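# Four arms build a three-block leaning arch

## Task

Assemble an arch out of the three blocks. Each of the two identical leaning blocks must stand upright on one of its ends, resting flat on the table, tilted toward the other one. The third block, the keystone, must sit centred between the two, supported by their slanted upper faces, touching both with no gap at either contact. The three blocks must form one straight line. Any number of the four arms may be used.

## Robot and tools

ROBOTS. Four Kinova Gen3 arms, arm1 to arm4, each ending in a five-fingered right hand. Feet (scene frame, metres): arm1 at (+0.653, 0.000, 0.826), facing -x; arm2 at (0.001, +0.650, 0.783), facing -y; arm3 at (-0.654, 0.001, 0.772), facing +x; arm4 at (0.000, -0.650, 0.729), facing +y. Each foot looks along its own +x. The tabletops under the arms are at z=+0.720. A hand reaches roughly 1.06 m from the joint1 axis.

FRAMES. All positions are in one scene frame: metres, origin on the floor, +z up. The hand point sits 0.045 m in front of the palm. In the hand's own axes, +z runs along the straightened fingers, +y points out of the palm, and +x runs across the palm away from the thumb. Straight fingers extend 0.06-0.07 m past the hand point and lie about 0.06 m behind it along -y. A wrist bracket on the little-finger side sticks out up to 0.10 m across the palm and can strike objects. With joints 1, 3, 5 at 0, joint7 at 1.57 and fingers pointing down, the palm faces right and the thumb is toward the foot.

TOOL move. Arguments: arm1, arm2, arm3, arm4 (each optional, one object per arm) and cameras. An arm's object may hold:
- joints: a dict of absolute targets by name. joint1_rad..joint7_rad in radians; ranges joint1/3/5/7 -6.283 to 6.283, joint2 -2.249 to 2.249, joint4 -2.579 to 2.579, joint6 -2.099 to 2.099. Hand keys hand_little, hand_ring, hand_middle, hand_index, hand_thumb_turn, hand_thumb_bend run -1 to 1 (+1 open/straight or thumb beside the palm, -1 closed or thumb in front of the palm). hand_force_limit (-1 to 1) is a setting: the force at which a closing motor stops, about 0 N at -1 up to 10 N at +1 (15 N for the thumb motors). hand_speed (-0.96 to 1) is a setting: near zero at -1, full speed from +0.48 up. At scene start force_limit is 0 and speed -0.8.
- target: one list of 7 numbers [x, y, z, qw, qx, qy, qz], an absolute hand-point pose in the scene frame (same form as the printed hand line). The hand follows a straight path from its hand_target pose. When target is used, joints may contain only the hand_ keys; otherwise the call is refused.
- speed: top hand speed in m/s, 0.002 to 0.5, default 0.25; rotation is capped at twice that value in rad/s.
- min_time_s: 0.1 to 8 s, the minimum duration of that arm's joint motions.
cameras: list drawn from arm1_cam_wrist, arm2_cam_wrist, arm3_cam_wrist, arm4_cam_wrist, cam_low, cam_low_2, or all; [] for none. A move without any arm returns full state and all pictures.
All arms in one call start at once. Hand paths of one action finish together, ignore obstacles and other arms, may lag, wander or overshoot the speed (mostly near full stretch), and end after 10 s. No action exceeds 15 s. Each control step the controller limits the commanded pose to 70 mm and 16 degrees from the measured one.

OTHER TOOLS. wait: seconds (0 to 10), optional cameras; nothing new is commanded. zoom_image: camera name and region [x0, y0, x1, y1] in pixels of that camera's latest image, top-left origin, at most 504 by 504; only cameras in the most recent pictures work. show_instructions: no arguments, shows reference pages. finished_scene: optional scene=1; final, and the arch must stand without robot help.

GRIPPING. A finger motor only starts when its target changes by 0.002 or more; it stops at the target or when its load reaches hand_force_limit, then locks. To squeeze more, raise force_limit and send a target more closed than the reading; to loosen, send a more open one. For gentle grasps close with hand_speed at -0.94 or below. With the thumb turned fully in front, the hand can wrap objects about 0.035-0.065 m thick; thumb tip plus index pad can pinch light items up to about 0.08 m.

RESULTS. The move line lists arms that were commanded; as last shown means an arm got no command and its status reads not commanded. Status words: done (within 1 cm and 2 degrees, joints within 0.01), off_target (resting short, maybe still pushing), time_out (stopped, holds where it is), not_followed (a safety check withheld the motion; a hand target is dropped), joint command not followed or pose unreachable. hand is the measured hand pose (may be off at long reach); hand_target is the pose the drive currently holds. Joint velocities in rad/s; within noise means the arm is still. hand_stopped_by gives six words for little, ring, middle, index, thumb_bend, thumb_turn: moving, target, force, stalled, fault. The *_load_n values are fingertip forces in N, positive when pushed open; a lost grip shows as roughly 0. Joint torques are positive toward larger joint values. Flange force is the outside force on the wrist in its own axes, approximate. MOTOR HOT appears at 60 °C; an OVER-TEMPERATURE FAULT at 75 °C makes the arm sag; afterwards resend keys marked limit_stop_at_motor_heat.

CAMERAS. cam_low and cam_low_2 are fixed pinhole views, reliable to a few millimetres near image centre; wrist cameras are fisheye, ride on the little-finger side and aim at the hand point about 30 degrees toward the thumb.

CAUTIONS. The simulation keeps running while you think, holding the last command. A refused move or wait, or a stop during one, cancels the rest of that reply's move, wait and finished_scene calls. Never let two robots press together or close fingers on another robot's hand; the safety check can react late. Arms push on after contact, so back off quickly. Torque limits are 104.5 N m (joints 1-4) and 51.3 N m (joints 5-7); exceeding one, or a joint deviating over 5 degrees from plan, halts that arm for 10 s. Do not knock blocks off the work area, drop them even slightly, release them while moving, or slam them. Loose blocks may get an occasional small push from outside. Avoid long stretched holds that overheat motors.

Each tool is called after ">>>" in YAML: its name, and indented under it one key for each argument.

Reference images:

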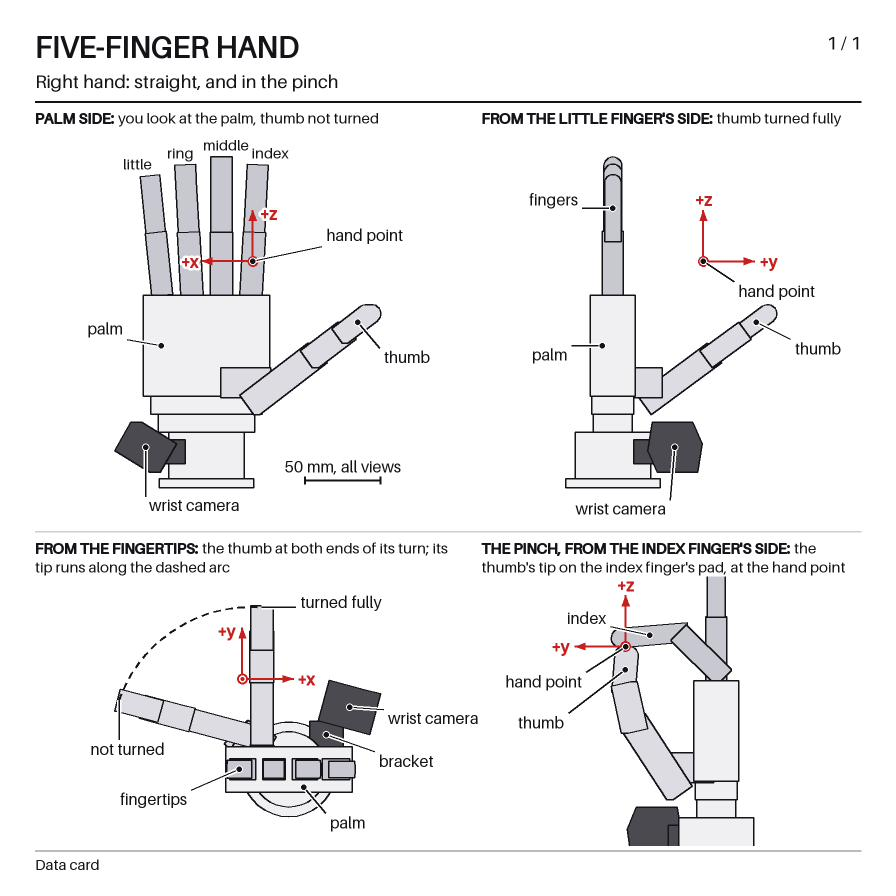

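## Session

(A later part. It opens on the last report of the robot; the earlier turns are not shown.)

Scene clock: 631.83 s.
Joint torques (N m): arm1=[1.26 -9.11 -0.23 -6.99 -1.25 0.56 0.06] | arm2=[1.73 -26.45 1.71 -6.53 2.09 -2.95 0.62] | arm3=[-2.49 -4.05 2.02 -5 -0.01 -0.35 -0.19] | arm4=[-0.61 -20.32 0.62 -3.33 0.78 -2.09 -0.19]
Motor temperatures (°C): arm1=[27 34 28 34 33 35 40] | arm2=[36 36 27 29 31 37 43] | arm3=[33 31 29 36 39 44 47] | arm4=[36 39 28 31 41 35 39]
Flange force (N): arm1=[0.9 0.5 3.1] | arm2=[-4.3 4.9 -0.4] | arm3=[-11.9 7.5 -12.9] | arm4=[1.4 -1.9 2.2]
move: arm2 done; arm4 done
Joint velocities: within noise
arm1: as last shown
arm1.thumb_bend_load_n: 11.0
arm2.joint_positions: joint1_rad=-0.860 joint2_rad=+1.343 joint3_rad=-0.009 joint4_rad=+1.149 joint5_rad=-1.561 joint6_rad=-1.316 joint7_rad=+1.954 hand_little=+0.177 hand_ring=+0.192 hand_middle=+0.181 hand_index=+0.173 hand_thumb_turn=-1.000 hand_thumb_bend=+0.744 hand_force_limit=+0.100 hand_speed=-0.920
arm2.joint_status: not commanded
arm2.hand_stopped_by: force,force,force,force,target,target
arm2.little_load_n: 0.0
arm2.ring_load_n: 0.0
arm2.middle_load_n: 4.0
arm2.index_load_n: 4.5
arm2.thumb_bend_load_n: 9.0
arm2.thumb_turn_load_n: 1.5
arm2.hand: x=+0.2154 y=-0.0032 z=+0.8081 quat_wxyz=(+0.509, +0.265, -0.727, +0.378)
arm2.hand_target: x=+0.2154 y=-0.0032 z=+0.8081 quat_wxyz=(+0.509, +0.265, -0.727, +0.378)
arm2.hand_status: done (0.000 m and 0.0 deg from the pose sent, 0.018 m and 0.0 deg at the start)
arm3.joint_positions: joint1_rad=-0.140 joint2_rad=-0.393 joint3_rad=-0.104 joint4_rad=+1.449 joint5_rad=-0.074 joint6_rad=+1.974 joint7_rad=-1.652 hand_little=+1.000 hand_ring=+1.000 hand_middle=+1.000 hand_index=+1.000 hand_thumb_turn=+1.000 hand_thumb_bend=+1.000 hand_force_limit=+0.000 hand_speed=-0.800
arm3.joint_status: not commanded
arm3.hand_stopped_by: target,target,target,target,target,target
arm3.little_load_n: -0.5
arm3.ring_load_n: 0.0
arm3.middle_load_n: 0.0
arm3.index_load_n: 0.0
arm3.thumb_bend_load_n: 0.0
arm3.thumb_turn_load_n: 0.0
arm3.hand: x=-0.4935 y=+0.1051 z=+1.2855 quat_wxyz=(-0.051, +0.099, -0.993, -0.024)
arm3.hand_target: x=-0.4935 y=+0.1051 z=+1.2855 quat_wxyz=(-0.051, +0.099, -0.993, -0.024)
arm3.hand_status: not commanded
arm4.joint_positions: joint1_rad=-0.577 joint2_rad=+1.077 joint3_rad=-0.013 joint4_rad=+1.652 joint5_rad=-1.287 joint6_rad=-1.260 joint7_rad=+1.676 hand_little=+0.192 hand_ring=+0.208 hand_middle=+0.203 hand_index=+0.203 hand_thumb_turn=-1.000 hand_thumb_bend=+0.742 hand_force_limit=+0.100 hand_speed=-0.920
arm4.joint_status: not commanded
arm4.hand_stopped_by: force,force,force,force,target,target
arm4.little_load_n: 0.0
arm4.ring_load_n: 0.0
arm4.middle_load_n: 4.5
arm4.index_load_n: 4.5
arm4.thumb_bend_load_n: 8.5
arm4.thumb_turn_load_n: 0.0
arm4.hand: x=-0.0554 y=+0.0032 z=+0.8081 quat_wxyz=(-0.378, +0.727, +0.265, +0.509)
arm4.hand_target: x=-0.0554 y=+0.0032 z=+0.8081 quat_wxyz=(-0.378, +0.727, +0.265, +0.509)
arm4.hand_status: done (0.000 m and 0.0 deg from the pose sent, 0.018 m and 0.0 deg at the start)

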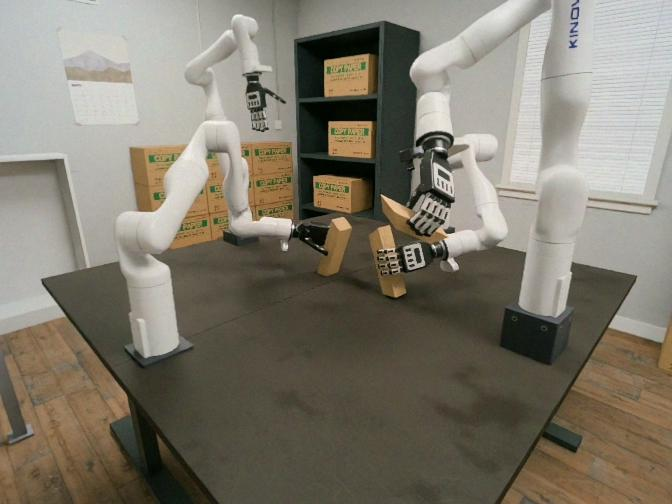

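>>> move:
  arm2: {"target":[0.2154,-0.0032,0.8055,0.50876,0.26484,-0.72659,0.37825],"speed":0.01}

>>> move:
  arm2: {"target":[0.2154,-0.0032,0.8035,0.50876,0.26484,-0.72659,0.37825],"speed":0.01}
  cameras: ["cam_low","cam_low_2","arm2_cam_wrist","arm4_cam_wrist"]

Scene clock: 641.23 s.
Joint torques (N m): arm1=[1.29 -9.15 -0.23 -7.1 -1.28 0.55 0.11] | arm2=[1.75 -26.46 1.69 -6.52 2.07 -2.96 0.62] | arm3=[-2.52 -4.12 1.98 -5.03 -0.04 -0.34 -0.22] | arm4=[-0.6 -20.3 0.57 -3.29 0.77 -2.08 -0.19]
Motor temperatures (°C): arm1=[27 34 28 34 33 35 40] | arm2=[36 36 27 29 31 37 43] | arm3=[33 31 29 36 39 44 47] | arm4=[36 39 28 31 41 35 39]
Flange force (N): arm1=[0.9 0.3 3.3] | arm2=[-4.3 5.0 -0.4] | arm3=[-12.0 7.2 -12.8] | arm4=[1.4 -2.1 2.3]
move: arm2 done
Joint velocities: within noise
arm1, arm3, arm4: as last shown
arm1.thumb_bend_load_n: 10.5
arm2.joint_positions: joint1_rad=-0.860 joint2_rad=+1.348 joint3_rad=-0.008 joint4_rad=+1.146 joint5_rad=-1.560 joint6_rad=-1.315 joint7_rad=+1.952 hand_little=+0.177 hand_ring=+0.192 hand_middle=+0.181 hand_index=+0.173 hand_thumb_turn=-1.000 hand_thumb_bend=+0.744 hand_force_limit=+0.100 hand_speed=-0.920
arm2.joint_status: not commanded
arm2.hand_stopped_by: force,force,force,force,target,target
arm2.little_load_n: 0.0
arm2.ring_load_n: 0.0
arm2.middle_load_n: 4.0
arm2.index_load_n: 5.0
arm2.thumb_bend_load_n: 9.0
arm2.thumb_turn_load_n: 1.5
arm2.hand: x=+0.2154 y=-0.0032 z=+0.8055 quat_wxyz=(+0.509, +0.265, -0.727, +0.378)
arm2.hand_target: x=+0.2154 y=-0.0032 z=+0.8055 quat_wxyz=(+0.509, +0.265, -0.727, +0.378)
arm2.hand_status: done (0.000 m and 0.0 deg from the pose sent, 0.003 m and 0.0 deg at the start)
arm3.little_load_n: 0.0
arm4.ring_load_n: -0.5
arm4.middle_load_n: 4.0
arm4.thumb_bend_load_n: 9.0
arm4.thumb_turn_load_n: 0.5
pictures: none

Scene clock: 642.20 s.
Joint torques (N m): arm1=[1.23 -9.17 -0.18 -7.08 -1.23 0.58 0.11] | arm2=[1.7 -26.45 1.71 -6.46 2.04 -2.93 0.59] | arm3=[-2.53 -4.07 2 -4.98 -0.07 -0.31 -0.19] | arm4=[-0.63 -20.3 0.55 -3.3 0.78 -2.09 -0.19]
Motor temperatures (°C): arm1=[27 34 28 34 33 35 40] | arm2=[36 36 27 29 31 37 43] | arm3=[33 31 29 36 39 44 47] | arm4=[36 39 28 31 41 35 39]
Flange force (N): arm1=[0.9 0.4 3.5] | arm2=[-4.3 4.7 -0.3] | arm3=[-12.0 7.4 -12.9] | arm4=[1.4 -2.0 2.3]
move: arm2 done
Joint velocities: within noise
arm1, arm3, arm4: as last shown
arm2.joint_positions: joint1_rad=-0.860 joint2_rad=+1.353 joint3_rad=-0.008 joint4_rad=+1.143 joint5_rad=-1.560 joint6_rad=-1.315 joint7_rad=+1.950 hand_little=+0.177 hand_ring=+0.192 hand_middle=+0.181 hand_index=+0.173 hand_thumb_turn=-1.000 hand_thumb_bend=+0.744 hand_force_limit=+0.100 hand_speed=-0.920
arm2.joint_status: not commanded
arm2.hand_stopped_by: force,force,force,force,target,target
arm2.little_load_n: 0.0
arm2.ring_load_n: 0.0
arm2.middle_load_n: 4.0
arm2.index_load_n: 4.5
arm2.thumb_bend_load_n: 9.0
arm2.thumb_turn_load_n: 2.0
arm2.hand: x=+0.2154 y=-0.0032 z=+0.8035 quat_wxyz=(+0.509, +0.265, -0.727, +0.378)
arm2.hand_target: x=+0.2154 y=-0.0032 z=+0.8035 quat_wxyz=(+0.509, +0.265, -0.727, +0.378)
arm2.hand_status: done (0.000 m and 0.0 deg from the pose sent, 0.002 m and 0.0 deg at the start)
arm4.ring_load_n: 0.0
arm4.thumb_bend_load_n: 8.5
pictures: arm2_cam_wrist, arm4_cam_wrist, cam_low, cam_low_2
arm2_cam_wrist: T_world_to_cam=[[-0.84504, 0.53262, -0.04719, 0.22813], [0.37226, 0.52267, -0.76697, 0.53579], [-0.38384, -0.66568, -0.63995, 0.71151]] pos_world=[0.26643, 0.07209, 0.87703]
arm4_cam_wrist: T_world_to_cam=[[0.82212, -0.56853, 0.02997, 0.0171], [-0.3474, -0.54267, -0.76474, 0.60351], [0.45104, 0.61829, -0.64364, 0.66024]] pos_world=[-0.10219, -0.07099, 0.88597]

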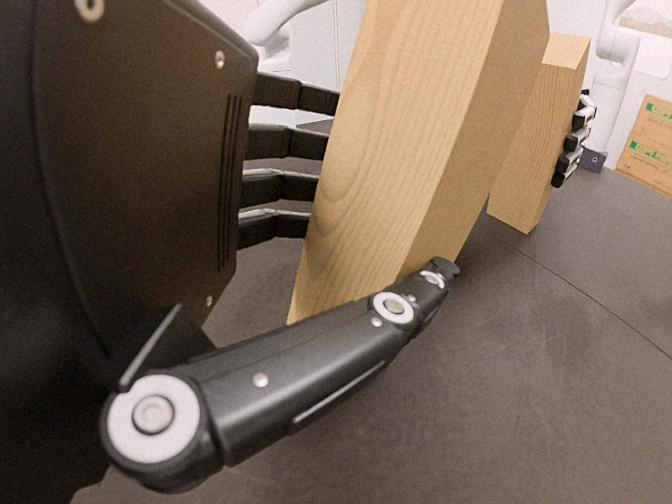

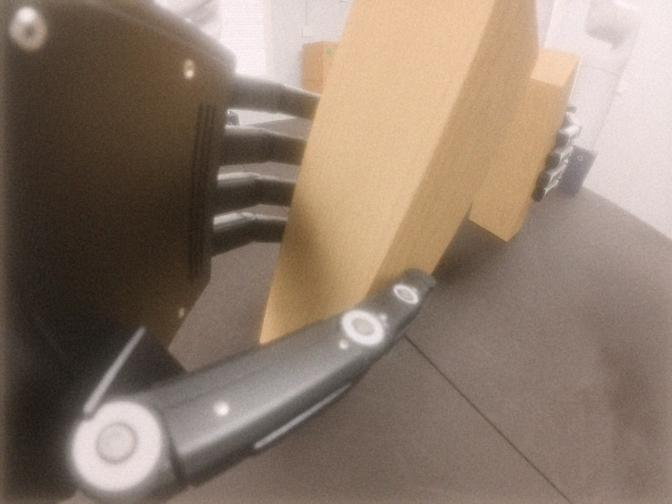

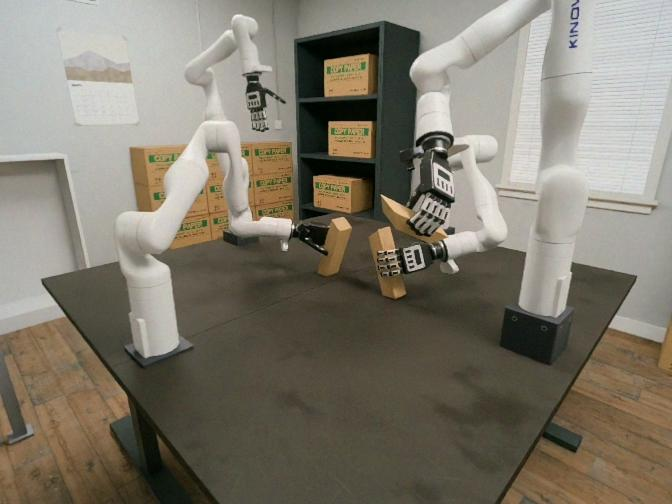

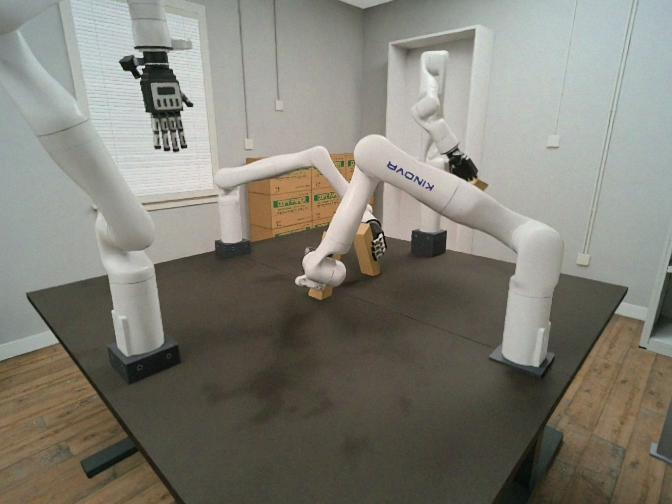

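>>> move:
  arm2: {"target":[0.2154,-0.0032,0.8010,0.50876,0.26484,-0.72659,0.37825],"speed":0.01}

>>> move:
  arm2: {"target":[0.2154,-0.0032,0.7990,0.50876,0.26484,-0.72659,0.37825],"speed":0.01}
  cameras: ["cam_low"]

>>> zoom_image:
  camera: "cam_low"
  region: [300, 200, 430, 310]

Scene clock: 646.37 s.
Joint torques (N m): arm1=[1.2 -9.15 -0.24 -7.07 -1.27 0.58 0.1] | arm2=[1.68 -26.48 1.73 -6.51 2.06 -2.96 0.6] | arm3=[-2.53 -4.12 1.99 -5.01 -0.01 -0.31 -0.23] | arm4=[-0.64 -20.28 0.61 -3.31 0.77 -2.07 -0.19]
Motor temperatures (°C): arm1=[27 34 28 34 33 35 40] | arm2=[36 36 27 29 31 37 43] | arm3=[33 31 29 36 39 44 47] | arm4=[36 39 28 31 41 35 39]
Flange force (N): arm1=[0.8 0.5 3.3] | arm2=[-4.2 5.0 -0.4] | arm3=[-12.0 7.3 -12.8] | arm4=[1.5 -2.0 2.3]
move: arm2 done
Joint velocities: within noise
arm1, arm3, arm4: as last shown
arm1.thumb_turn_load_n: 0.5
arm2.joint_positions: joint1_rad=-0.860 joint2_rad=+1.358 joint3_rad=-0.008 joint4_rad=+1.140 joint5_rad=-1.559 joint6_rad=-1.315 joint7_rad=+1.948 hand_little=+0.177 hand_ring=+0.192 hand_middle=+0.181 hand_index=+0.173 hand_thumb_turn=-1.000 hand_thumb_bend=+0.744 hand_force_limit=+0.100 hand_speed=-0.920
arm2.joint_status: not commanded
arm2.hand_stopped_by: force,force,force,force,target,target
arm2.little_load_n: 0.0
arm2.ring_load_n: 0.0
arm2.middle_load_n: 4.0
arm2.index_load_n: 4.5
arm2.thumb_bend_load_n: 9.0
arm2.thumb_turn_load_n: 1.5
arm2.hand: x=+0.2154 y=-0.0032 z=+0.8010 quat_wxyz=(+0.509, +0.265, -0.727, +0.378)
arm2.hand_target: x=+0.2154 y=-0.0032 z=+0.8010 quat_wxyz=(+0.509, +0.265, -0.727, +0.378)
arm2.hand_status: done (0.000 m and 0.0 deg from the pose sent, 0.003 m and 0.0 deg at the start)
arm4.middle_load_n: 4.5
arm4.index_load_n: 4.0
arm4.thumb_turn_load_n: 0.0
pictures: none

Scene clock: 647.33 s.
Joint torques (N m): arm1=[1.25 -9.09 -0.24 -7.11 -1.24 0.59 0.1] | arm2=[1.22 -21.77 -1.05 -4.7 0.37 -1.18 0.21] | arm3=[-2.53 -4.09 2 -4.99 -0.02 -0.36 -0.2] | arm4=[-0.63 -20.27 0.57 -3.31 0.76 -2.09 -0.18]
Motor temperatures (°C): arm1=[27 34 28 34 33 35 40] | arm2=[36 36 27 29 31 37 43] | arm3=[33 31 29 36 39 44 47] | arm4=[36 39 28 31 41 35 39]
Flange force (N): arm1=[0.8 0.2 3.5] | arm2=[2.8 1.8 -0.4] | arm3=[-12.0 7.4 -13.0] | arm4=[1.5 -1.9 2.3]
move: arm2 done
Joint velocities: within noise
arm1, arm3, arm4: as last shown
arm2.joint_positions: joint1_rad=-0.860 joint2_rad=+1.362 joint3_rad=-0.008 joint4_rad=+1.137 joint5_rad=-1.559 joint6_rad=-1.315 joint7_rad=+1.946 hand_little=+0.177 hand_ring=+0.192 hand_middle=+0.181 hand_index=+0.173 hand_thumb_turn=-1.000 hand_thumb_bend=+0.744 hand_force_limit=+0.100 hand_speed=-0.920
arm2.joint_status: not commanded
arm2.hand_stopped_by: force,force,force,force,target,target
arm2.little_load_n: 0.0
arm2.ring_load_n: 0.0
arm2.middle_load_n: 5.5
arm2.index_load_n: 5.0
arm2.thumb_bend_load_n: 8.5
arm2.thumb_turn_load_n: 0.0
arm2.hand: x=+0.2154 y=-0.0032 z=+0.7990 quat_wxyz=(+0.509, +0.265, -0.727, +0.378)
arm2.hand_target: x=+0.2154 y=-0.0032 z=+0.7990 quat_wxyz=(+0.509, +0.265, -0.727, +0.378)
arm2.hand_status: done (0.000 m and 0.0 deg from the pose sent, 0.002 m and 0.0 deg at the start)
arm4.middle_load_n: 4.0
arm4.index_load_n: 4.5

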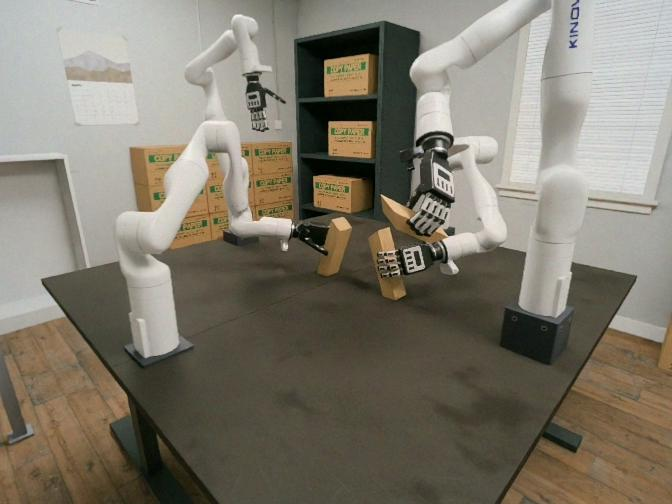

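Scaled by 3.877.

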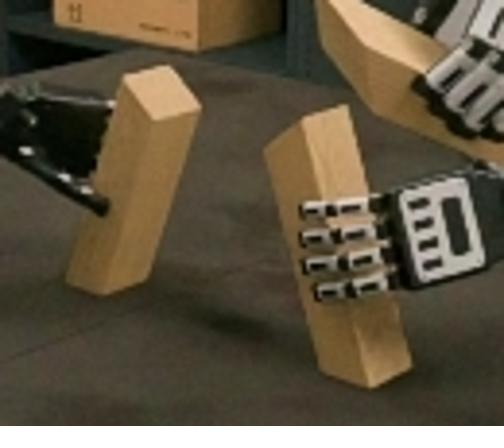

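>>> zoom_image:
  camera: "cam_low"
  region: [310, 208, 370, 283]

>>> zoom_image:
  camera: "cam_low"
  region: [360, 220, 420, 305]

Scaled by 6.720.

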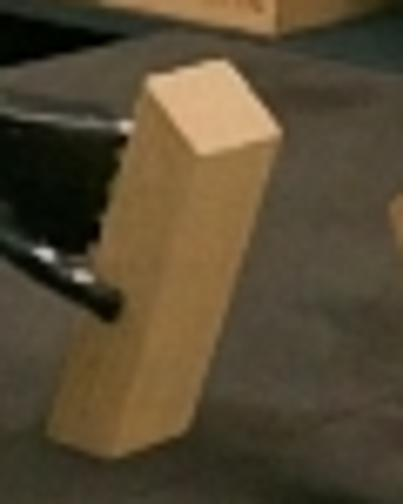

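Scaled by 5.929.

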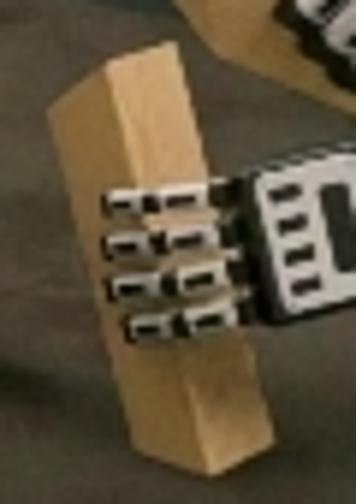

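>>> move:
  cameras: ["cam_low_2","arm4_cam_wrist","arm2_cam_wrist"]

>>> zoom_image:
  camera: "cam_low_2"
  region: [280, 190, 400, 310]

>>> zoom_image:
  camera: "arm4_cam_wrist"
  region: [440, 20, 640, 270]

>>> zoom_image:
  camera: "arm2_cam_wrist"
  region: [460, 10, 640, 250]

Scene clock: 696.13 s.
Joint torques (N m): arm1=[1.3 -9.15 -0.22 -7.08 -1.27 0.56 0.13] | arm2=[1.25 -21.79 -1.09 -4.65 0.34 -1.19 0.19] | arm3=[-2.52 -4.17 1.98 -4.96 -0.06 -0.33 -0.25] | arm4=[-0.62 -20.27 0.56 -3.35 0.78 -2.09 -0.19]
Motor temperatures (°C): arm1=[27 34 28 34 33 35 39] | arm2=[36 36 27 29 31 36 43] | arm3=[33 31 29 36 39 44 47] | arm4=[36 39 28 31 41 35 39]
Flange force (N): arm1=[1.0 0.3 3.3] | arm2=[2.6 1.5 -0.3] | arm3=[-12.2 7.1 -13.1] | arm4=[1.5 -1.9 2.2]
Joint velocities: within noise
arm1.joint_positions: joint1_rad=-0.500 joint2_rad=+0.100 joint3_rad=+0.000 joint4_rad=+2.100 joint5_rad=-0.650 joint6_rad=+1.200 joint7_rad=-3.350 hand_little=+0.192 hand_ring=+0.207 hand_middle=+0.196 hand_index=+0.195 hand_thumb_turn=-1.000 hand_thumb_bend=+0.742 hand_force_limit=+0.100 hand_speed=-0.920
arm1.joint_status: not commanded
arm1.hand_stopped_by: force,force,force,force,target,target
arm1.little_load_n: 0.0
arm1.ring_load_n: 0.0
arm1.middle_load_n: 7.0
arm1.index_load_n: 4.0
arm1.thumb_bend_load_n: 11.0
arm1.thumb_turn_load_n: 1.0
arm1.hand: x=+0.4501 y=-0.2262 z=+1.0464 quat_wxyz=(+0.012, +0.653, -0.690, +0.312) (m; scene frame)
arm1.hand_target: x=+0.4501 y=-0.2262 z=+1.0464 quat_wxyz=(+0.012, +0.653, -0.690, +0.312) (m; scene frame)
arm1.hand_status: not commanded
arm2.joint_positions: joint1_rad=-0.860 joint2_rad=+1.362 joint3_rad=-0.008 joint4_rad=+1.137 joint5_rad=-1.559 joint6_rad=-1.315 joint7_rad=+1.946 hand_little=+0.177 hand_ring=+0.192 hand_middle=+0.181 hand_index=+0.173 hand_thumb_turn=-1.000 hand_thumb_bend=+0.744 hand_force_limit=+0.100 hand_speed=-0.920
arm2.joint_status: not commanded
arm2.hand_stopped_by: force,force,force,force,target,target
arm2.little_load_n: 0.0
arm2.ring_load_n: 0.0
arm2.middle_load_n: 5.0
arm2.index_load_n: 5.0
arm2.thumb_bend_load_n: 8.5
arm2.thumb_turn_load_n: 0.0
arm2.hand: x=+0.2154 y=-0.0032 z=+0.7990 quat_wxyz=(+0.509, +0.265, -0.727, +0.378) (m; scene frame)
arm2.hand_target: x=+0.2154 y=-0.0032 z=+0.7990 quat_wxyz=(+0.509, +0.265, -0.727, +0.378) (m; scene frame)
arm2.hand_status: done (0.000 m and 0.0 deg from the pose sent, 0.002 m and 0.0 deg at the start)
arm3.joint_positions: joint1_rad=-0.140 joint2_rad=-0.393 joint3_rad=-0.104 joint4_rad=+1.449 joint5_rad=-0.074 joint6_rad=+1.974 joint7_rad=-1.652 hand_little=+1.000 hand_ring=+1.000 hand_middle=+1.000 hand_index=+1.000 hand_thumb_turn=+1.000 hand_thumb_bend=+1.000 hand_force_limit=+0.000 hand_speed=-0.800
arm3.joint_status: not commanded
arm3.hand_stopped_by: target,target,target,target,target,target
arm3.little_load_n: 0.0
arm3.ring_load_n: 0.0
arm3.middle_load_n: 0.0
arm3.index_load_n: 0.0
arm3.thumb_bend_load_n: 0.0
arm3.thumb_turn_load_n: 0.0
arm3.hand: x=-0.4935 y=+0.1051 z=+1.2855 quat_wxyz=(-0.051, +0.099, -0.993, -0.024) (m; scene frame)
arm3.hand_target: x=-0.4935 y=+0.1051 z=+1.2855 quat_wxyz=(-0.051, +0.099, -0.993, -0.024) (m; scene frame)
arm3.hand_status: not commanded
arm4.joint_positions: joint1_rad=-0.577 joint2_rad=+1.077 joint3_rad=-0.013 joint4_rad=+1.652 joint5_rad=-1.287 joint6_rad=-1.260 joint7_rad=+1.676 hand_little=+0.192 hand_ring=+0.208 hand_middle=+0.203 hand_index=+0.203 hand_thumb_turn=-1.000 hand_thumb_bend=+0.742 hand_force_limit=+0.100 hand_speed=-0.920
arm4.joint_status: not commanded
arm4.hand_stopped_by: force,force,force,force,target,target
arm4.little_load_n: 0.0
arm4.ring_load_n: 0.0
arm4.middle_load_n: 4.5
arm4.index_load_n: 4.5
arm4.thumb_bend_load_n: 8.5
arm4.thumb_turn_load_n: 0.5
arm4.hand: x=-0.0554 y=+0.0032 z=+0.8081 quat_wxyz=(-0.378, +0.727, +0.265, +0.509) (m; scene frame)
arm4.hand_target: x=-0.0554 y=+0.0032 z=+0.8081 quat_wxyz=(-0.378, +0.727, +0.265, +0.509) (m; scene frame)
arm4.hand_status: not commanded
pictures: arm2_cam_wrist, arm4_cam_wrist, cam_low_2
camera_calibration:
arm2_cam_wrist: T_world_to_cam=[[-0.84504, 0.53262, -0.04718, 0.228], [0.37226, 0.52267, -0.76697, 0.53231], [-0.38384, -0.66568, -0.63995, 0.70867]] pos_world=[0.26653, 0.07209, 0.87253]
arm4_cam_wrist: T_world_to_cam=[[0.82212, -0.56853, 0.02997, 0.0171], [-0.3474, -0.54267, -0.76474, 0.60351], [0.45104, 0.61829, -0.64364, 0.66024]] pos_world=[-0.10219, -0.07099, 0.88597]

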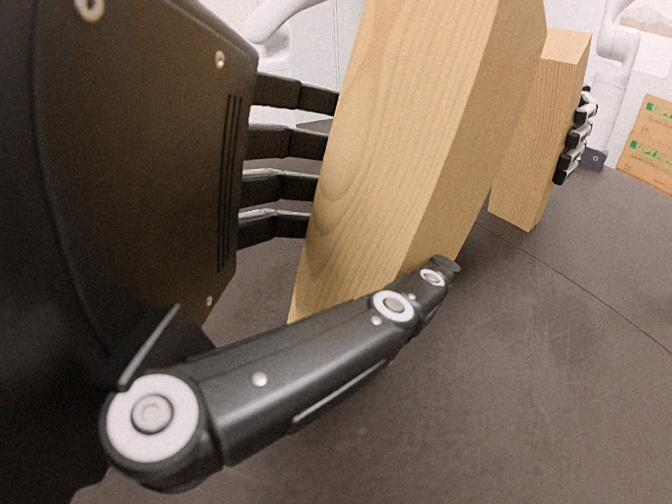

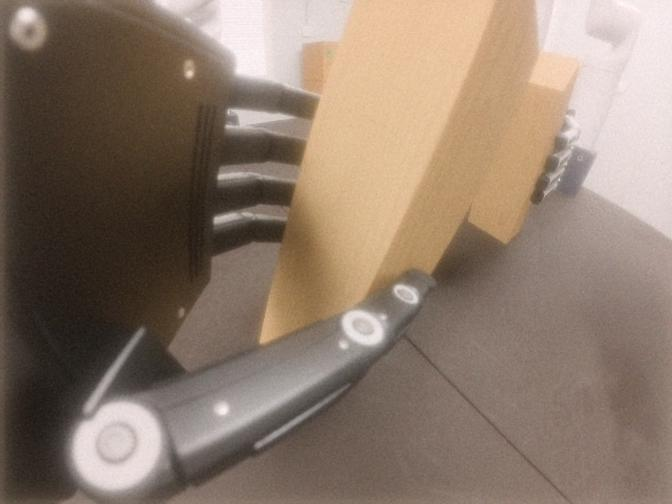

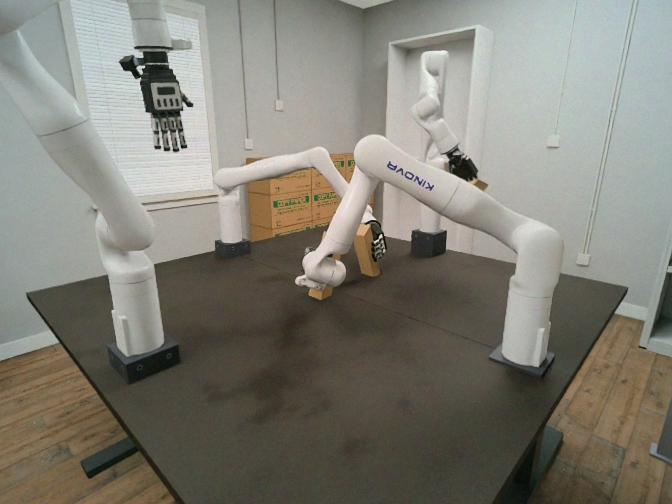

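Scaled by 4.200.

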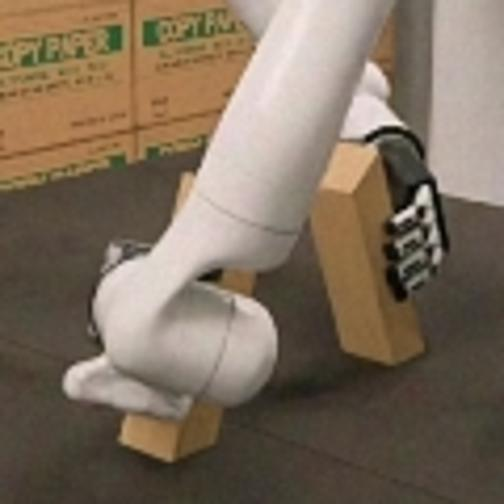

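Scaled by 2.016 from the camera's image (finer frame: 960x720).

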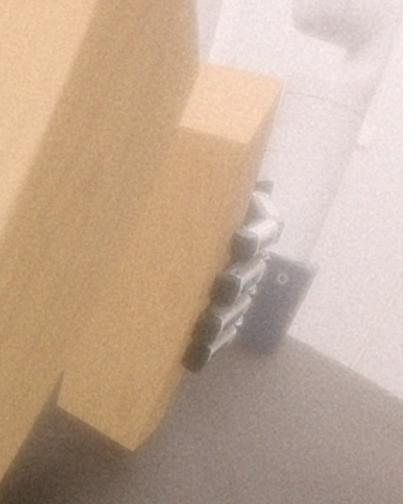

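Scaled by 2.100 from the camera's image (finer frame: 960x720).

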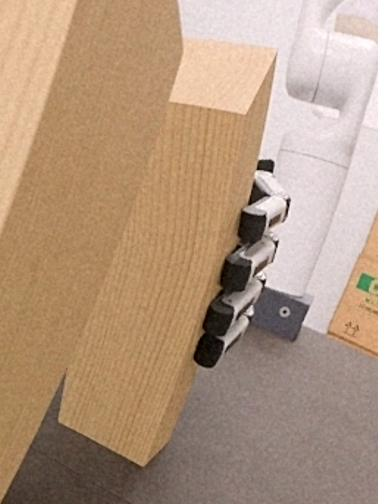

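>>> zoom_image:
  camera: "cam_low_2"
  region: [340, 210, 400, 290]

Scaled by 6.300.

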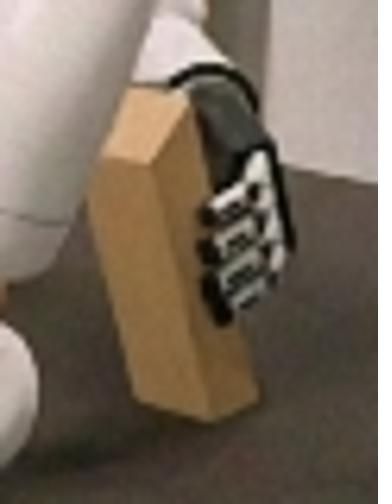

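>>> zoom_image:
  camera: "cam_low_2"
  region: [300, 270, 345, 310]

Scaled by 11.200.

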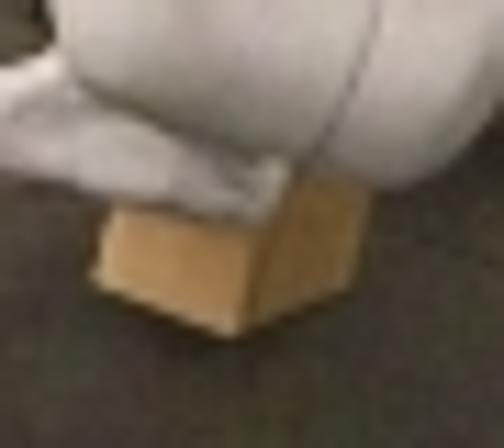

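>>> move:
  arm3: {"joints":{"joint1_rad":-0.074,"joint2_rad":0.5025,"joint3_rad":0.0,"joint4_rad":0.883,"joint5_rad":0.064,"joint6_rad":1.043,"joint7_rad":1.475},"min_time_s":4}
  cameras: ["arm3_cam_wrist"]

Scene clock: 828.93 s.
Joint torques (N m): arm1=[1.26 -9.14 -0.31 -7.1 -1.24 0.55 0.06] | arm2=[1.18 -21.7 -1.02 -4.7 0.35 -1.19 0.19] | arm3=[-2.68 -23.08 2.03 -7.05 0.18 -1.61 -0.19] | arm4=[-0.65 -20.26 0.59 -3.3 0.78 -2.09 -0.18]
Motor temperatures (°C): arm1=[27 34 28 34 33 35 39] | arm2=[36 35 27 28 31 36 42] | arm3=[33 31 28 36 38 43 47] | arm4=[36 40 28 30 41 35 39]
Flange force (N): arm1=[0.6 0.5 3.3] | arm2=[2.9 1.8 -0.4] | arm3=[28.0 6.1 7.6] | arm4=[1.5 -2.0 2.3]
move: arm3 done
Joint velocities: within noise
arm1, arm2, arm4: as last shown
arm2.middle_load_n: 5.5
arm3.joint_positions: joint1_rad=-0.074 joint2_rad=+0.502 joint3_rad=+0.000 joint4_rad=+0.883 joint5_rad=+0.064 joint6_rad=+1.043 joint7_rad=+1.475 hand_little=+1.000 hand_ring=+1.000 hand_middle=+1.000 hand_index=+1.000 hand_thumb_turn=+1.000 hand_thumb_bend=+1.000 hand_force_limit=+0.000 hand_speed=-0.800
arm3.joint_status: all done
arm3.hand_stopped_by: target,target,target,target,target,target
arm3.little_load_n: 0.0
arm3.ring_load_n: 0.0
arm3.middle_load_n: 0.0
arm3.index_load_n: -0.5
arm3.thumb_bend_load_n: 0.0
arm3.thumb_turn_load_n: 0.0
arm3.hand: x=+0.0469 y=-0.0437 z=+1.2188 quat_wxyz=(-0.002, +0.937, -0.001, +0.349)
arm3.hand_target: x=+0.0469 y=-0.0438 z=+1.2188 quat_wxyz=(-0.002, +0.937, -0.001, +0.349)
arm3.hand_status: not commanded
arm4.ring_load_n: -0.5
arm4.thumb_turn_load_n: 0.0
arm3_cam_wrist: T_world_to_cam=[[0.15118, -0.98052, 0.12541, -0.19199], [-0.96971, -0.17173, -0.17371, 0.24906], [0.19187, -0.09535, -0.97678, 1.29355]] pos_world=[0.02235, -0.02215, 1.33085]

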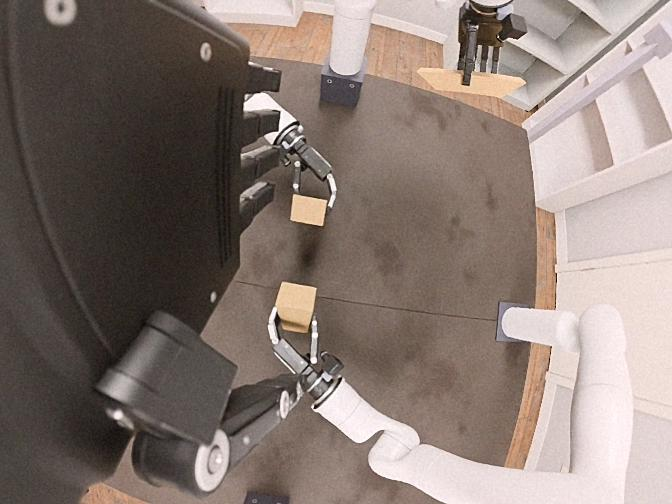

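>>> zoom_image:
  camera: "arm3_cam_wrist"
  region: [260, 180, 350, 340]

>>> zoom_image:
  camera: "arm3_cam_wrist"
  region: [280, 185, 336, 235]

>>> zoom_image:
  camera: "arm3_cam_wrist"
  region: [264, 276, 326, 338]

Scaled by 3.150 from the camera's image (finer frame: 960x720).

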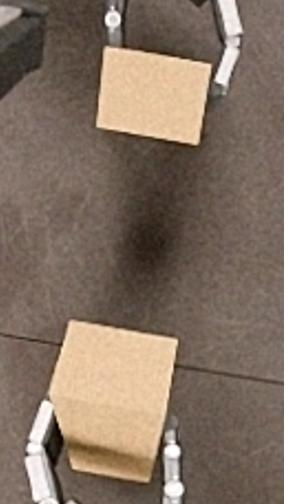

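Scaled by 9.000 from the camera's image (finer frame: 960x720).

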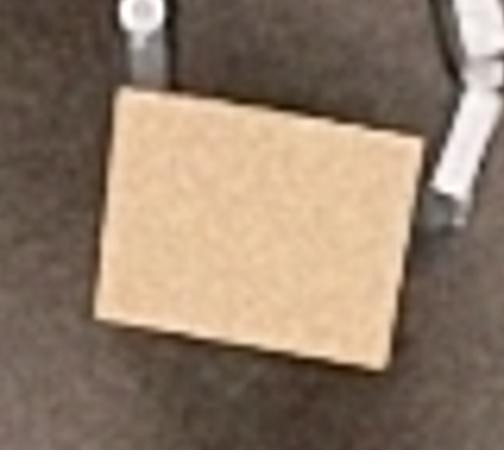

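Scaled by 8.129 from the camera's image (finer frame: 960x720).

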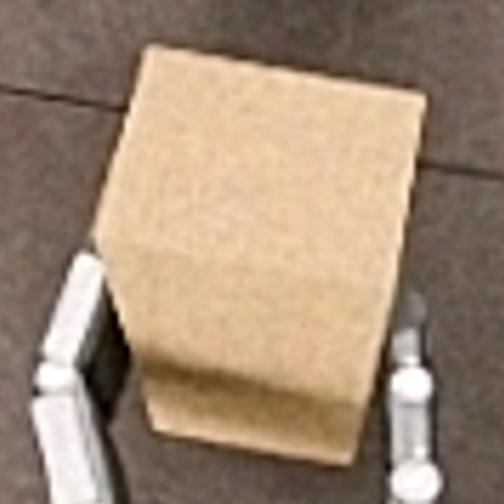

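>>> move:
  arm2: {"target":[0.2154,-0.0032,0.8040,0.50876,0.26484,-0.72659,0.37825],"speed":0.03}
  arm4: {"target":[-0.0554,0.0032,0.8120,0.37825,-0.72659,-0.26484,-0.50876],"speed":0.03}

>>> move:
  arm2: {"target":[0.2184,-0.0072,0.8030,0.51366,0.25531,-0.72999,0.37156],"speed":0.03}
  arm4: {"target":[-0.0584,0.0072,0.8110,0.38003,-0.72567,-0.26738,-0.50744],"speed":0.03}

>>> move:
  arm2: {"target":[0.2184,-0.0072,0.7995,0.51366,0.25531,-0.72999,0.37156],"speed":0.01}
  arm4: {"target":[-0.0584,0.0072,0.8080,0.38003,-0.72567,-0.26738,-0.50744],"speed":0.01}
  arm3: {"target":[0.02,-0.027,1.09,-0.002,0.937,-0.001,0.349],"speed":0.08}
  cameras: ["arm3_cam_wrist"]

Scene clock: 892.90 s.
Joint torques (N m): arm1=[1.3 -9.12 -0.21 -7.08 -1.29 0.56 0.1] | arm2=[1.7 -26.52 1.74 -6.55 2.07 -2.96 0.6] | arm3=[-2.66 -23.11 2.02 -7.05 0.2 -1.62 -0.18] | arm4=[-0.55 -22.69 1.81 -3.93 1.12 -3.48 0.04]
Motor temperatures (°C): arm1=[27 34 28 34 33 35 39] | arm2=[36 35 27 28 30 36 42] | arm3=[32 32 28 36 38 43 47] | arm4=[36 40 28 30 41 35 39]
Flange force (N): arm1=[0.9 0.3 3.3] | arm2=[-4.3 5.0 -0.4] | arm3=[28.1 6.1 7.7] | arm4=[-2.8 -1.4 3.8]
move: arm2 done; arm4 done
Joint velocities: within noise
arm1, arm3: as last shown
arm1.thumb_bend_load_n: 10.5
arm2.joint_positions: joint1_rad=-0.860 joint2_rad=+1.352 joint3_rad=-0.008 joint4_rad=+1.144 joint5_rad=-1.560 joint6_rad=-1.315 joint7_rad=+1.950 hand_little=+0.177 hand_ring=+0.192 hand_middle=+0.181 hand_index=+0.173 hand_thumb_turn=-1.000 hand_thumb_bend=+0.744 hand_force_limit=+0.100 hand_speed=-0.920
arm2.joint_status: not commanded
arm2.hand_stopped_by: force,force,force,force,target,target
arm2.little_load_n: 0.0
arm2.ring_load_n: 0.0
arm2.middle_load_n: 4.5
arm2.index_load_n: 5.0
arm2.thumb_bend_load_n: 9.0
arm2.thumb_turn_load_n: 1.5
arm2.hand: x=+0.2154 y=-0.0032 z=+0.8040 quat_wxyz=(+0.509, +0.265, -0.727, +0.378)
arm2.hand_target: x=+0.2154 y=-0.0032 z=+0.8040 quat_wxyz=(+0.509, +0.265, -0.727, +0.378)
arm2.hand_status: done (0.000 m and 0.0 deg from the pose sent, 0.005 m and 0.0 deg at the start)
arm3.joint_positions: joint1_rad=-0.074 joint2_rad=+0.503 joint3_rad=+0.000 joint4_rad=+0.883 joint5_rad=+0.064 joint6_rad=+1.043 joint7_rad=+1.475 hand_little=+1.000 hand_ring=+1.000 hand_middle=+1.000 hand_index=+1.000 hand_thumb_turn=+1.000 hand_thumb_bend=+1.000 hand_force_limit=+0.000 hand_speed=-0.800
arm3.middle_load_n: 0.5
arm3.index_load_n: 0.0
arm3.hand_target: x=+0.0469 y=-0.0437 z=+1.2188 quat_wxyz=(-0.002, +0.937, -0.001, +0.349)
arm4.joint_positions: joint1_rad=-0.577 joint2_rad=+1.068 joint3_rad=-0.013 joint4_rad=+1.655 joint5_rad=-1.289 joint6_rad=-1.258 joint7_rad=+1.681 hand_little=+0.192 hand_ring=+0.208 hand_middle=+0.203 hand_index=+0.203 hand_thumb_turn=-1.000 hand_thumb_bend=+0.742 hand_force_limit=+0.100 hand_speed=-0.920
arm4.joint_status: not commanded
arm4.hand_stopped_by: force,force,force,force,target,target
arm4.little_load_n: 0.0
arm4.ring_load_n: 0.0
arm4.middle_load_n: 4.5
arm4.index_load_n: 5.0
arm4.thumb_bend_load_n: 8.5
arm4.thumb_turn_load_n: 1.5
arm4.hand: x=-0.0554 y=+0.0032 z=+0.8120 quat_wxyz=(-0.378, +0.727, +0.265, +0.509)
arm4.hand_target: x=-0.0554 y=+0.0032 z=+0.8120 quat_wxyz=(-0.378, +0.727, +0.265, +0.509)
arm4.hand_status: done (0.000 m and 0.0 deg from the pose sent, 0.004 m and 0.0 deg at the start)
pictures: none

Scene clock: 893.87 s.
Joint torques (N m): arm1=[1.3 -9.17 -0.23 -7.06 -1.23 0.55 0.08] | arm2=[1.66 -26.84 1.67 -6.69 2.22 -2.86 0.62] | arm3=[-2.59 -23.11 2.01 -7.04 0.21 -1.61 -0.2] | arm4=[-0.57 -22.83 1.85 -3.97 1.13 -3.47 0.03]
Motor temperatures (°C): arm1=[27 34 28 34 33 35 39] | arm2=[36 35 27 28 30 36 42] | arm3=[32 32 28 36 38 43 47] | arm4=[36 40 28 30 41 35 39]
Flange force (N): arm1=[0.9 0.5 3.3] | arm2=[-4.4 4.7 -0.2] | arm3=[28.2 6.0 7.7] | arm4=[-2.9 -1.5 3.9]
move: arm2 done; arm4 done
Joint velocities: within noise
arm1, arm3: as last shown
arm2.joint_positions: joint1_rad=-0.857 joint2_rad=+1.375 joint3_rad=-0.013 joint4_rad=+1.075 joint5_rad=-1.587 joint6_rad=-1.334 joint7_rad=+1.996 hand_little=+0.177 hand_ring=+0.192 hand_middle=+0.181 hand_index=+0.173 hand_thumb_turn=-1.000 hand_thumb_bend=+0.744 hand_force_limit=+0.100 hand_speed=-0.920
arm2.joint_status: not commanded
arm2.hand_stopped_by: force,force,force,force,target,target
arm2.little_load_n: 0.0
arm2.ring_load_n: 0.0
arm2.middle_load_n: 4.0
arm2.index_load_n: 5.0
arm2.thumb_bend_load_n: 9.0
arm2.thumb_turn_load_n: 2.0
arm2.hand: x=+0.2184 y=-0.0072 z=+0.8030 quat_wxyz=(+0.514, +0.255, -0.730, +0.372)
arm2.hand_target: x=+0.2184 y=-0.0072 z=+0.8030 quat_wxyz=(+0.514, +0.255, -0.730, +0.372)
arm2.hand_status: done (0.000 m and 0.0 deg from the pose sent, 0.005 m and 1.5 deg at the start)
arm3.ring_load_n: -0.5
arm3.middle_load_n: 0.0
arm3.index_load_n: -0.5
arm4.joint_positions: joint1_rad=-0.577 joint2_rad=+1.073 joint3_rad=-0.013 joint4_rad=+1.643 joint5_rad=-1.284 joint6_rad=-1.253 joint7_rad=+1.687 hand_little=+0.192 hand_ring=+0.208 hand_middle=+0.203 hand_index=+0.203 hand_thumb_turn=-1.000 hand_thumb_bend=+0.742 hand_force_limit=+0.100 hand_speed=-0.920
arm4.joint_status: not commanded
arm4.hand_stopped_by: force,force,force,force,target,target
arm4.little_load_n: 0.0
arm4.ring_load_n: 0.0
arm4.middle_load_n: 4.5
arm4.index_load_n: 5.0
arm4.thumb_bend_load_n: 8.5
arm4.thumb_turn_load_n: 1.5
arm4.hand: x=-0.0584 y=+0.0072 z=+0.8110 quat_wxyz=(-0.380, +0.726, +0.267, +0.507)
arm4.hand_target: x=-0.0584 y=+0.0072 z=+0.8110 quat_wxyz=(-0.380, +0.726, +0.267, +0.507)
arm4.hand_status: done (0.000 m and 0.0 deg from the pose sent, 0.005 m and 0.4 deg at the start)
pictures: none

Scene clock: 896.03 s.
Joint torques (N m): arm1=[1.25 -9.15 -0.24 -7.11 -1.26 0.58 0.06] | arm2=[1.24 -23.79 -0.16 -5.49 0.92 -1.89 0.33] | arm3=[-2.56 -21.99 2.16 -6.89 0.24 -1.59 -0.2] | arm4=[-0.9 -19.63 -0.02 -3.24 0.7 -1.55 -0.28]
Motor temperatures (°C): arm1=[27 34 28 34 33 35 39] | arm2=[36 35 27 28 30 36 42] | arm3=[32 32 28 36 38 43 47] | arm4=[36 40 28 30 41 35 39]
Flange force (N): arm1=[0.6 0.4 3.5] | arm2=[0.2 2.6 0.2] | arm3=[18.5 8.3 11.2] | arm4=[2.9 -1.9 2.1]
move: arm2 done; arm3 done; arm4 done
Joint velocities: within noise
arm1: as last shown
arm1.thumb_bend_load_n: 11.0
arm2.joint_positions: joint1_rad=-0.857 joint2_rad=+1.382 joint3_rad=-0.013 joint4_rad=+1.070 joint5_rad=-1.586 joint6_rad=-1.334 joint7_rad=+1.994 hand_little=+0.177 hand_ring=+0.192 hand_middle=+0.181 hand_index=+0.173 hand_thumb_turn=-1.000 hand_thumb_bend=+0.744 hand_force_limit=+0.100 hand_speed=-0.920
arm2.joint_status: not commanded
arm2.hand_stopped_by: force,force,force,force,target,target
arm2.little_load_n: 0.0
arm2.ring_load_n: 0.0
arm2.middle_load_n: 5.0
arm2.index_load_n: 5.0
arm2.thumb_bend_load_n: 8.5
arm2.thumb_turn_load_n: 0.0
arm2.hand: x=+0.2184 y=-0.0072 z=+0.7995 quat_wxyz=(+0.514, +0.255, -0.730, +0.372)
arm2.hand_target: x=+0.2184 y=-0.0072 z=+0.7995 quat_wxyz=(+0.514, +0.255, -0.730, +0.372)
arm2.hand_status: done (0.000 m and 0.0 deg from the pose sent, 0.004 m and 0.0 deg at the start)
arm3.joint_positions: joint1_rad=-0.126 joint2_rad=+0.448 joint3_rad=+0.023 joint4_rad=+1.385 joint5_rad=+0.121 joint6_rad=+0.601 joint7_rad=+1.377 hand_little=+1.000 hand_ring=+1.000 hand_middle=+1.000 hand_index=+1.000 hand_thumb_turn=+1.000 hand_thumb_bend=+1.000 hand_force_limit=+0.000 hand_speed=-0.800
arm3.joint_status: not commanded
arm3.hand_stopped_by: target,target,target,target,target,target
arm3.little_load_n: -0.5
arm3.ring_load_n: 0.0
arm3.middle_load_n: 0.0
arm3.index_load_n: 0.0
arm3.thumb_bend_load_n: 0.0
arm3.thumb_turn_load_n: 0.0
arm3.hand: x=+0.0200 y=-0.0270 z=+1.0900 quat_wxyz=(-0.002, +0.937, -0.001, +0.349)
arm3.hand_target: x=+0.0200 y=-0.0270 z=+1.0900 quat_wxyz=(-0.002, +0.937, -0.001, +0.349)
arm3.hand_status: done (0.000 m and 0.0 deg from the pose sent, 0.133 m and 0.0 deg at the start)
arm4.joint_positions: joint1_rad=-0.577 joint2_rad=+1.079 joint3_rad=-0.013 joint4_rad=+1.641 joint5_rad=-1.282 joint6_rad=-1.254 joint7_rad=+1.683 hand_little=+0.192 hand_ring=+0.208 hand_middle=+0.203 hand_index=+0.203 hand_thumb_turn=-1.000 hand_thumb_bend=+0.742 hand_force_limit=+0.100 hand_speed=-0.920
arm4.joint_status: not commanded
arm4.hand_stopped_by: force,force,force,force,target,target
arm4.little_load_n: 0.0
arm4.ring_load_n: 0.0
arm4.middle_load_n: 4.5
arm4.index_load_n: 4.5
arm4.thumb_bend_load_n: 8.5
arm4.thumb_turn_load_n: 0.0
arm4.hand: x=-0.0584 y=+0.0072 z=+0.8080 quat_wxyz=(-0.380, +0.726, +0.267, +0.507)
arm4.hand_target: x=-0.0584 y=+0.0072 z=+0.8080 quat_wxyz=(-0.380, +0.726, +0.267, +0.507)
arm4.hand_status: done (0.000 m and 0.0 deg from the pose sent, 0.003 m and 0.0 deg at the start)
arm3_cam_wrist: T_world_to_cam=[[0.15139, -0.98051, 0.12522, -0.15519], [-0.96981, -0.17184, -0.17303, 0.20267], [0.19118, -0.09525, -0.97692, 1.17476]] pos_world=[-0.00455, -0.00545, 1.20215]

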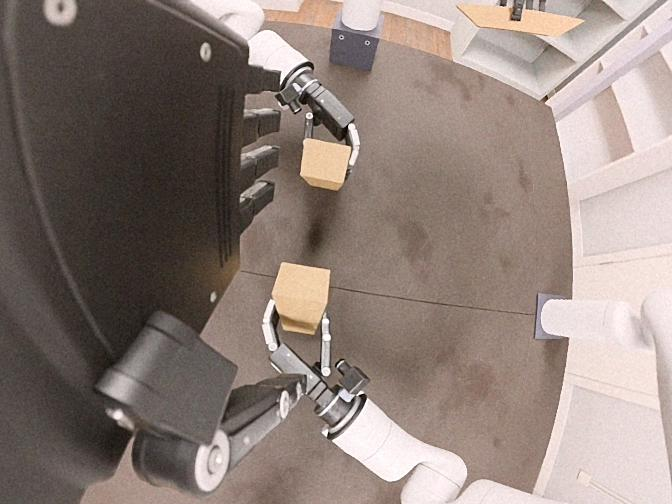

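>>> zoom_image:
  camera: "arm3_cam_wrist"
  region: [294, 134, 358, 194]

>>> zoom_image:
  camera: "arm3_cam_wrist"
  region: [266, 256, 338, 340]

Scaled by 7.875 from the camera's image (finer frame: 960x720).

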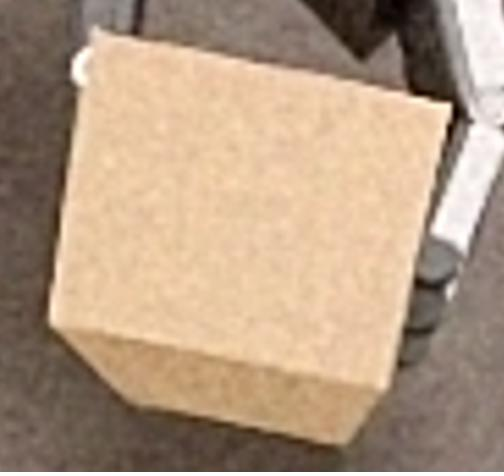

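Scaled by 6.000 from the camera's image (finer frame: 960x720).

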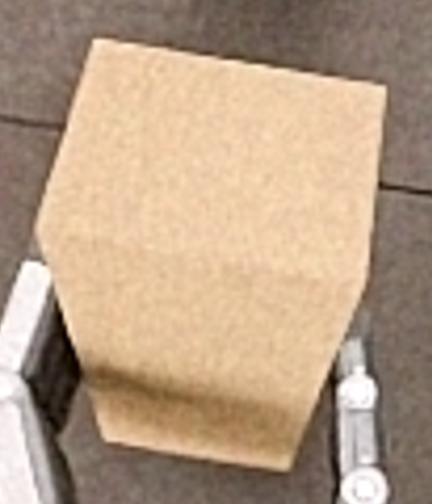

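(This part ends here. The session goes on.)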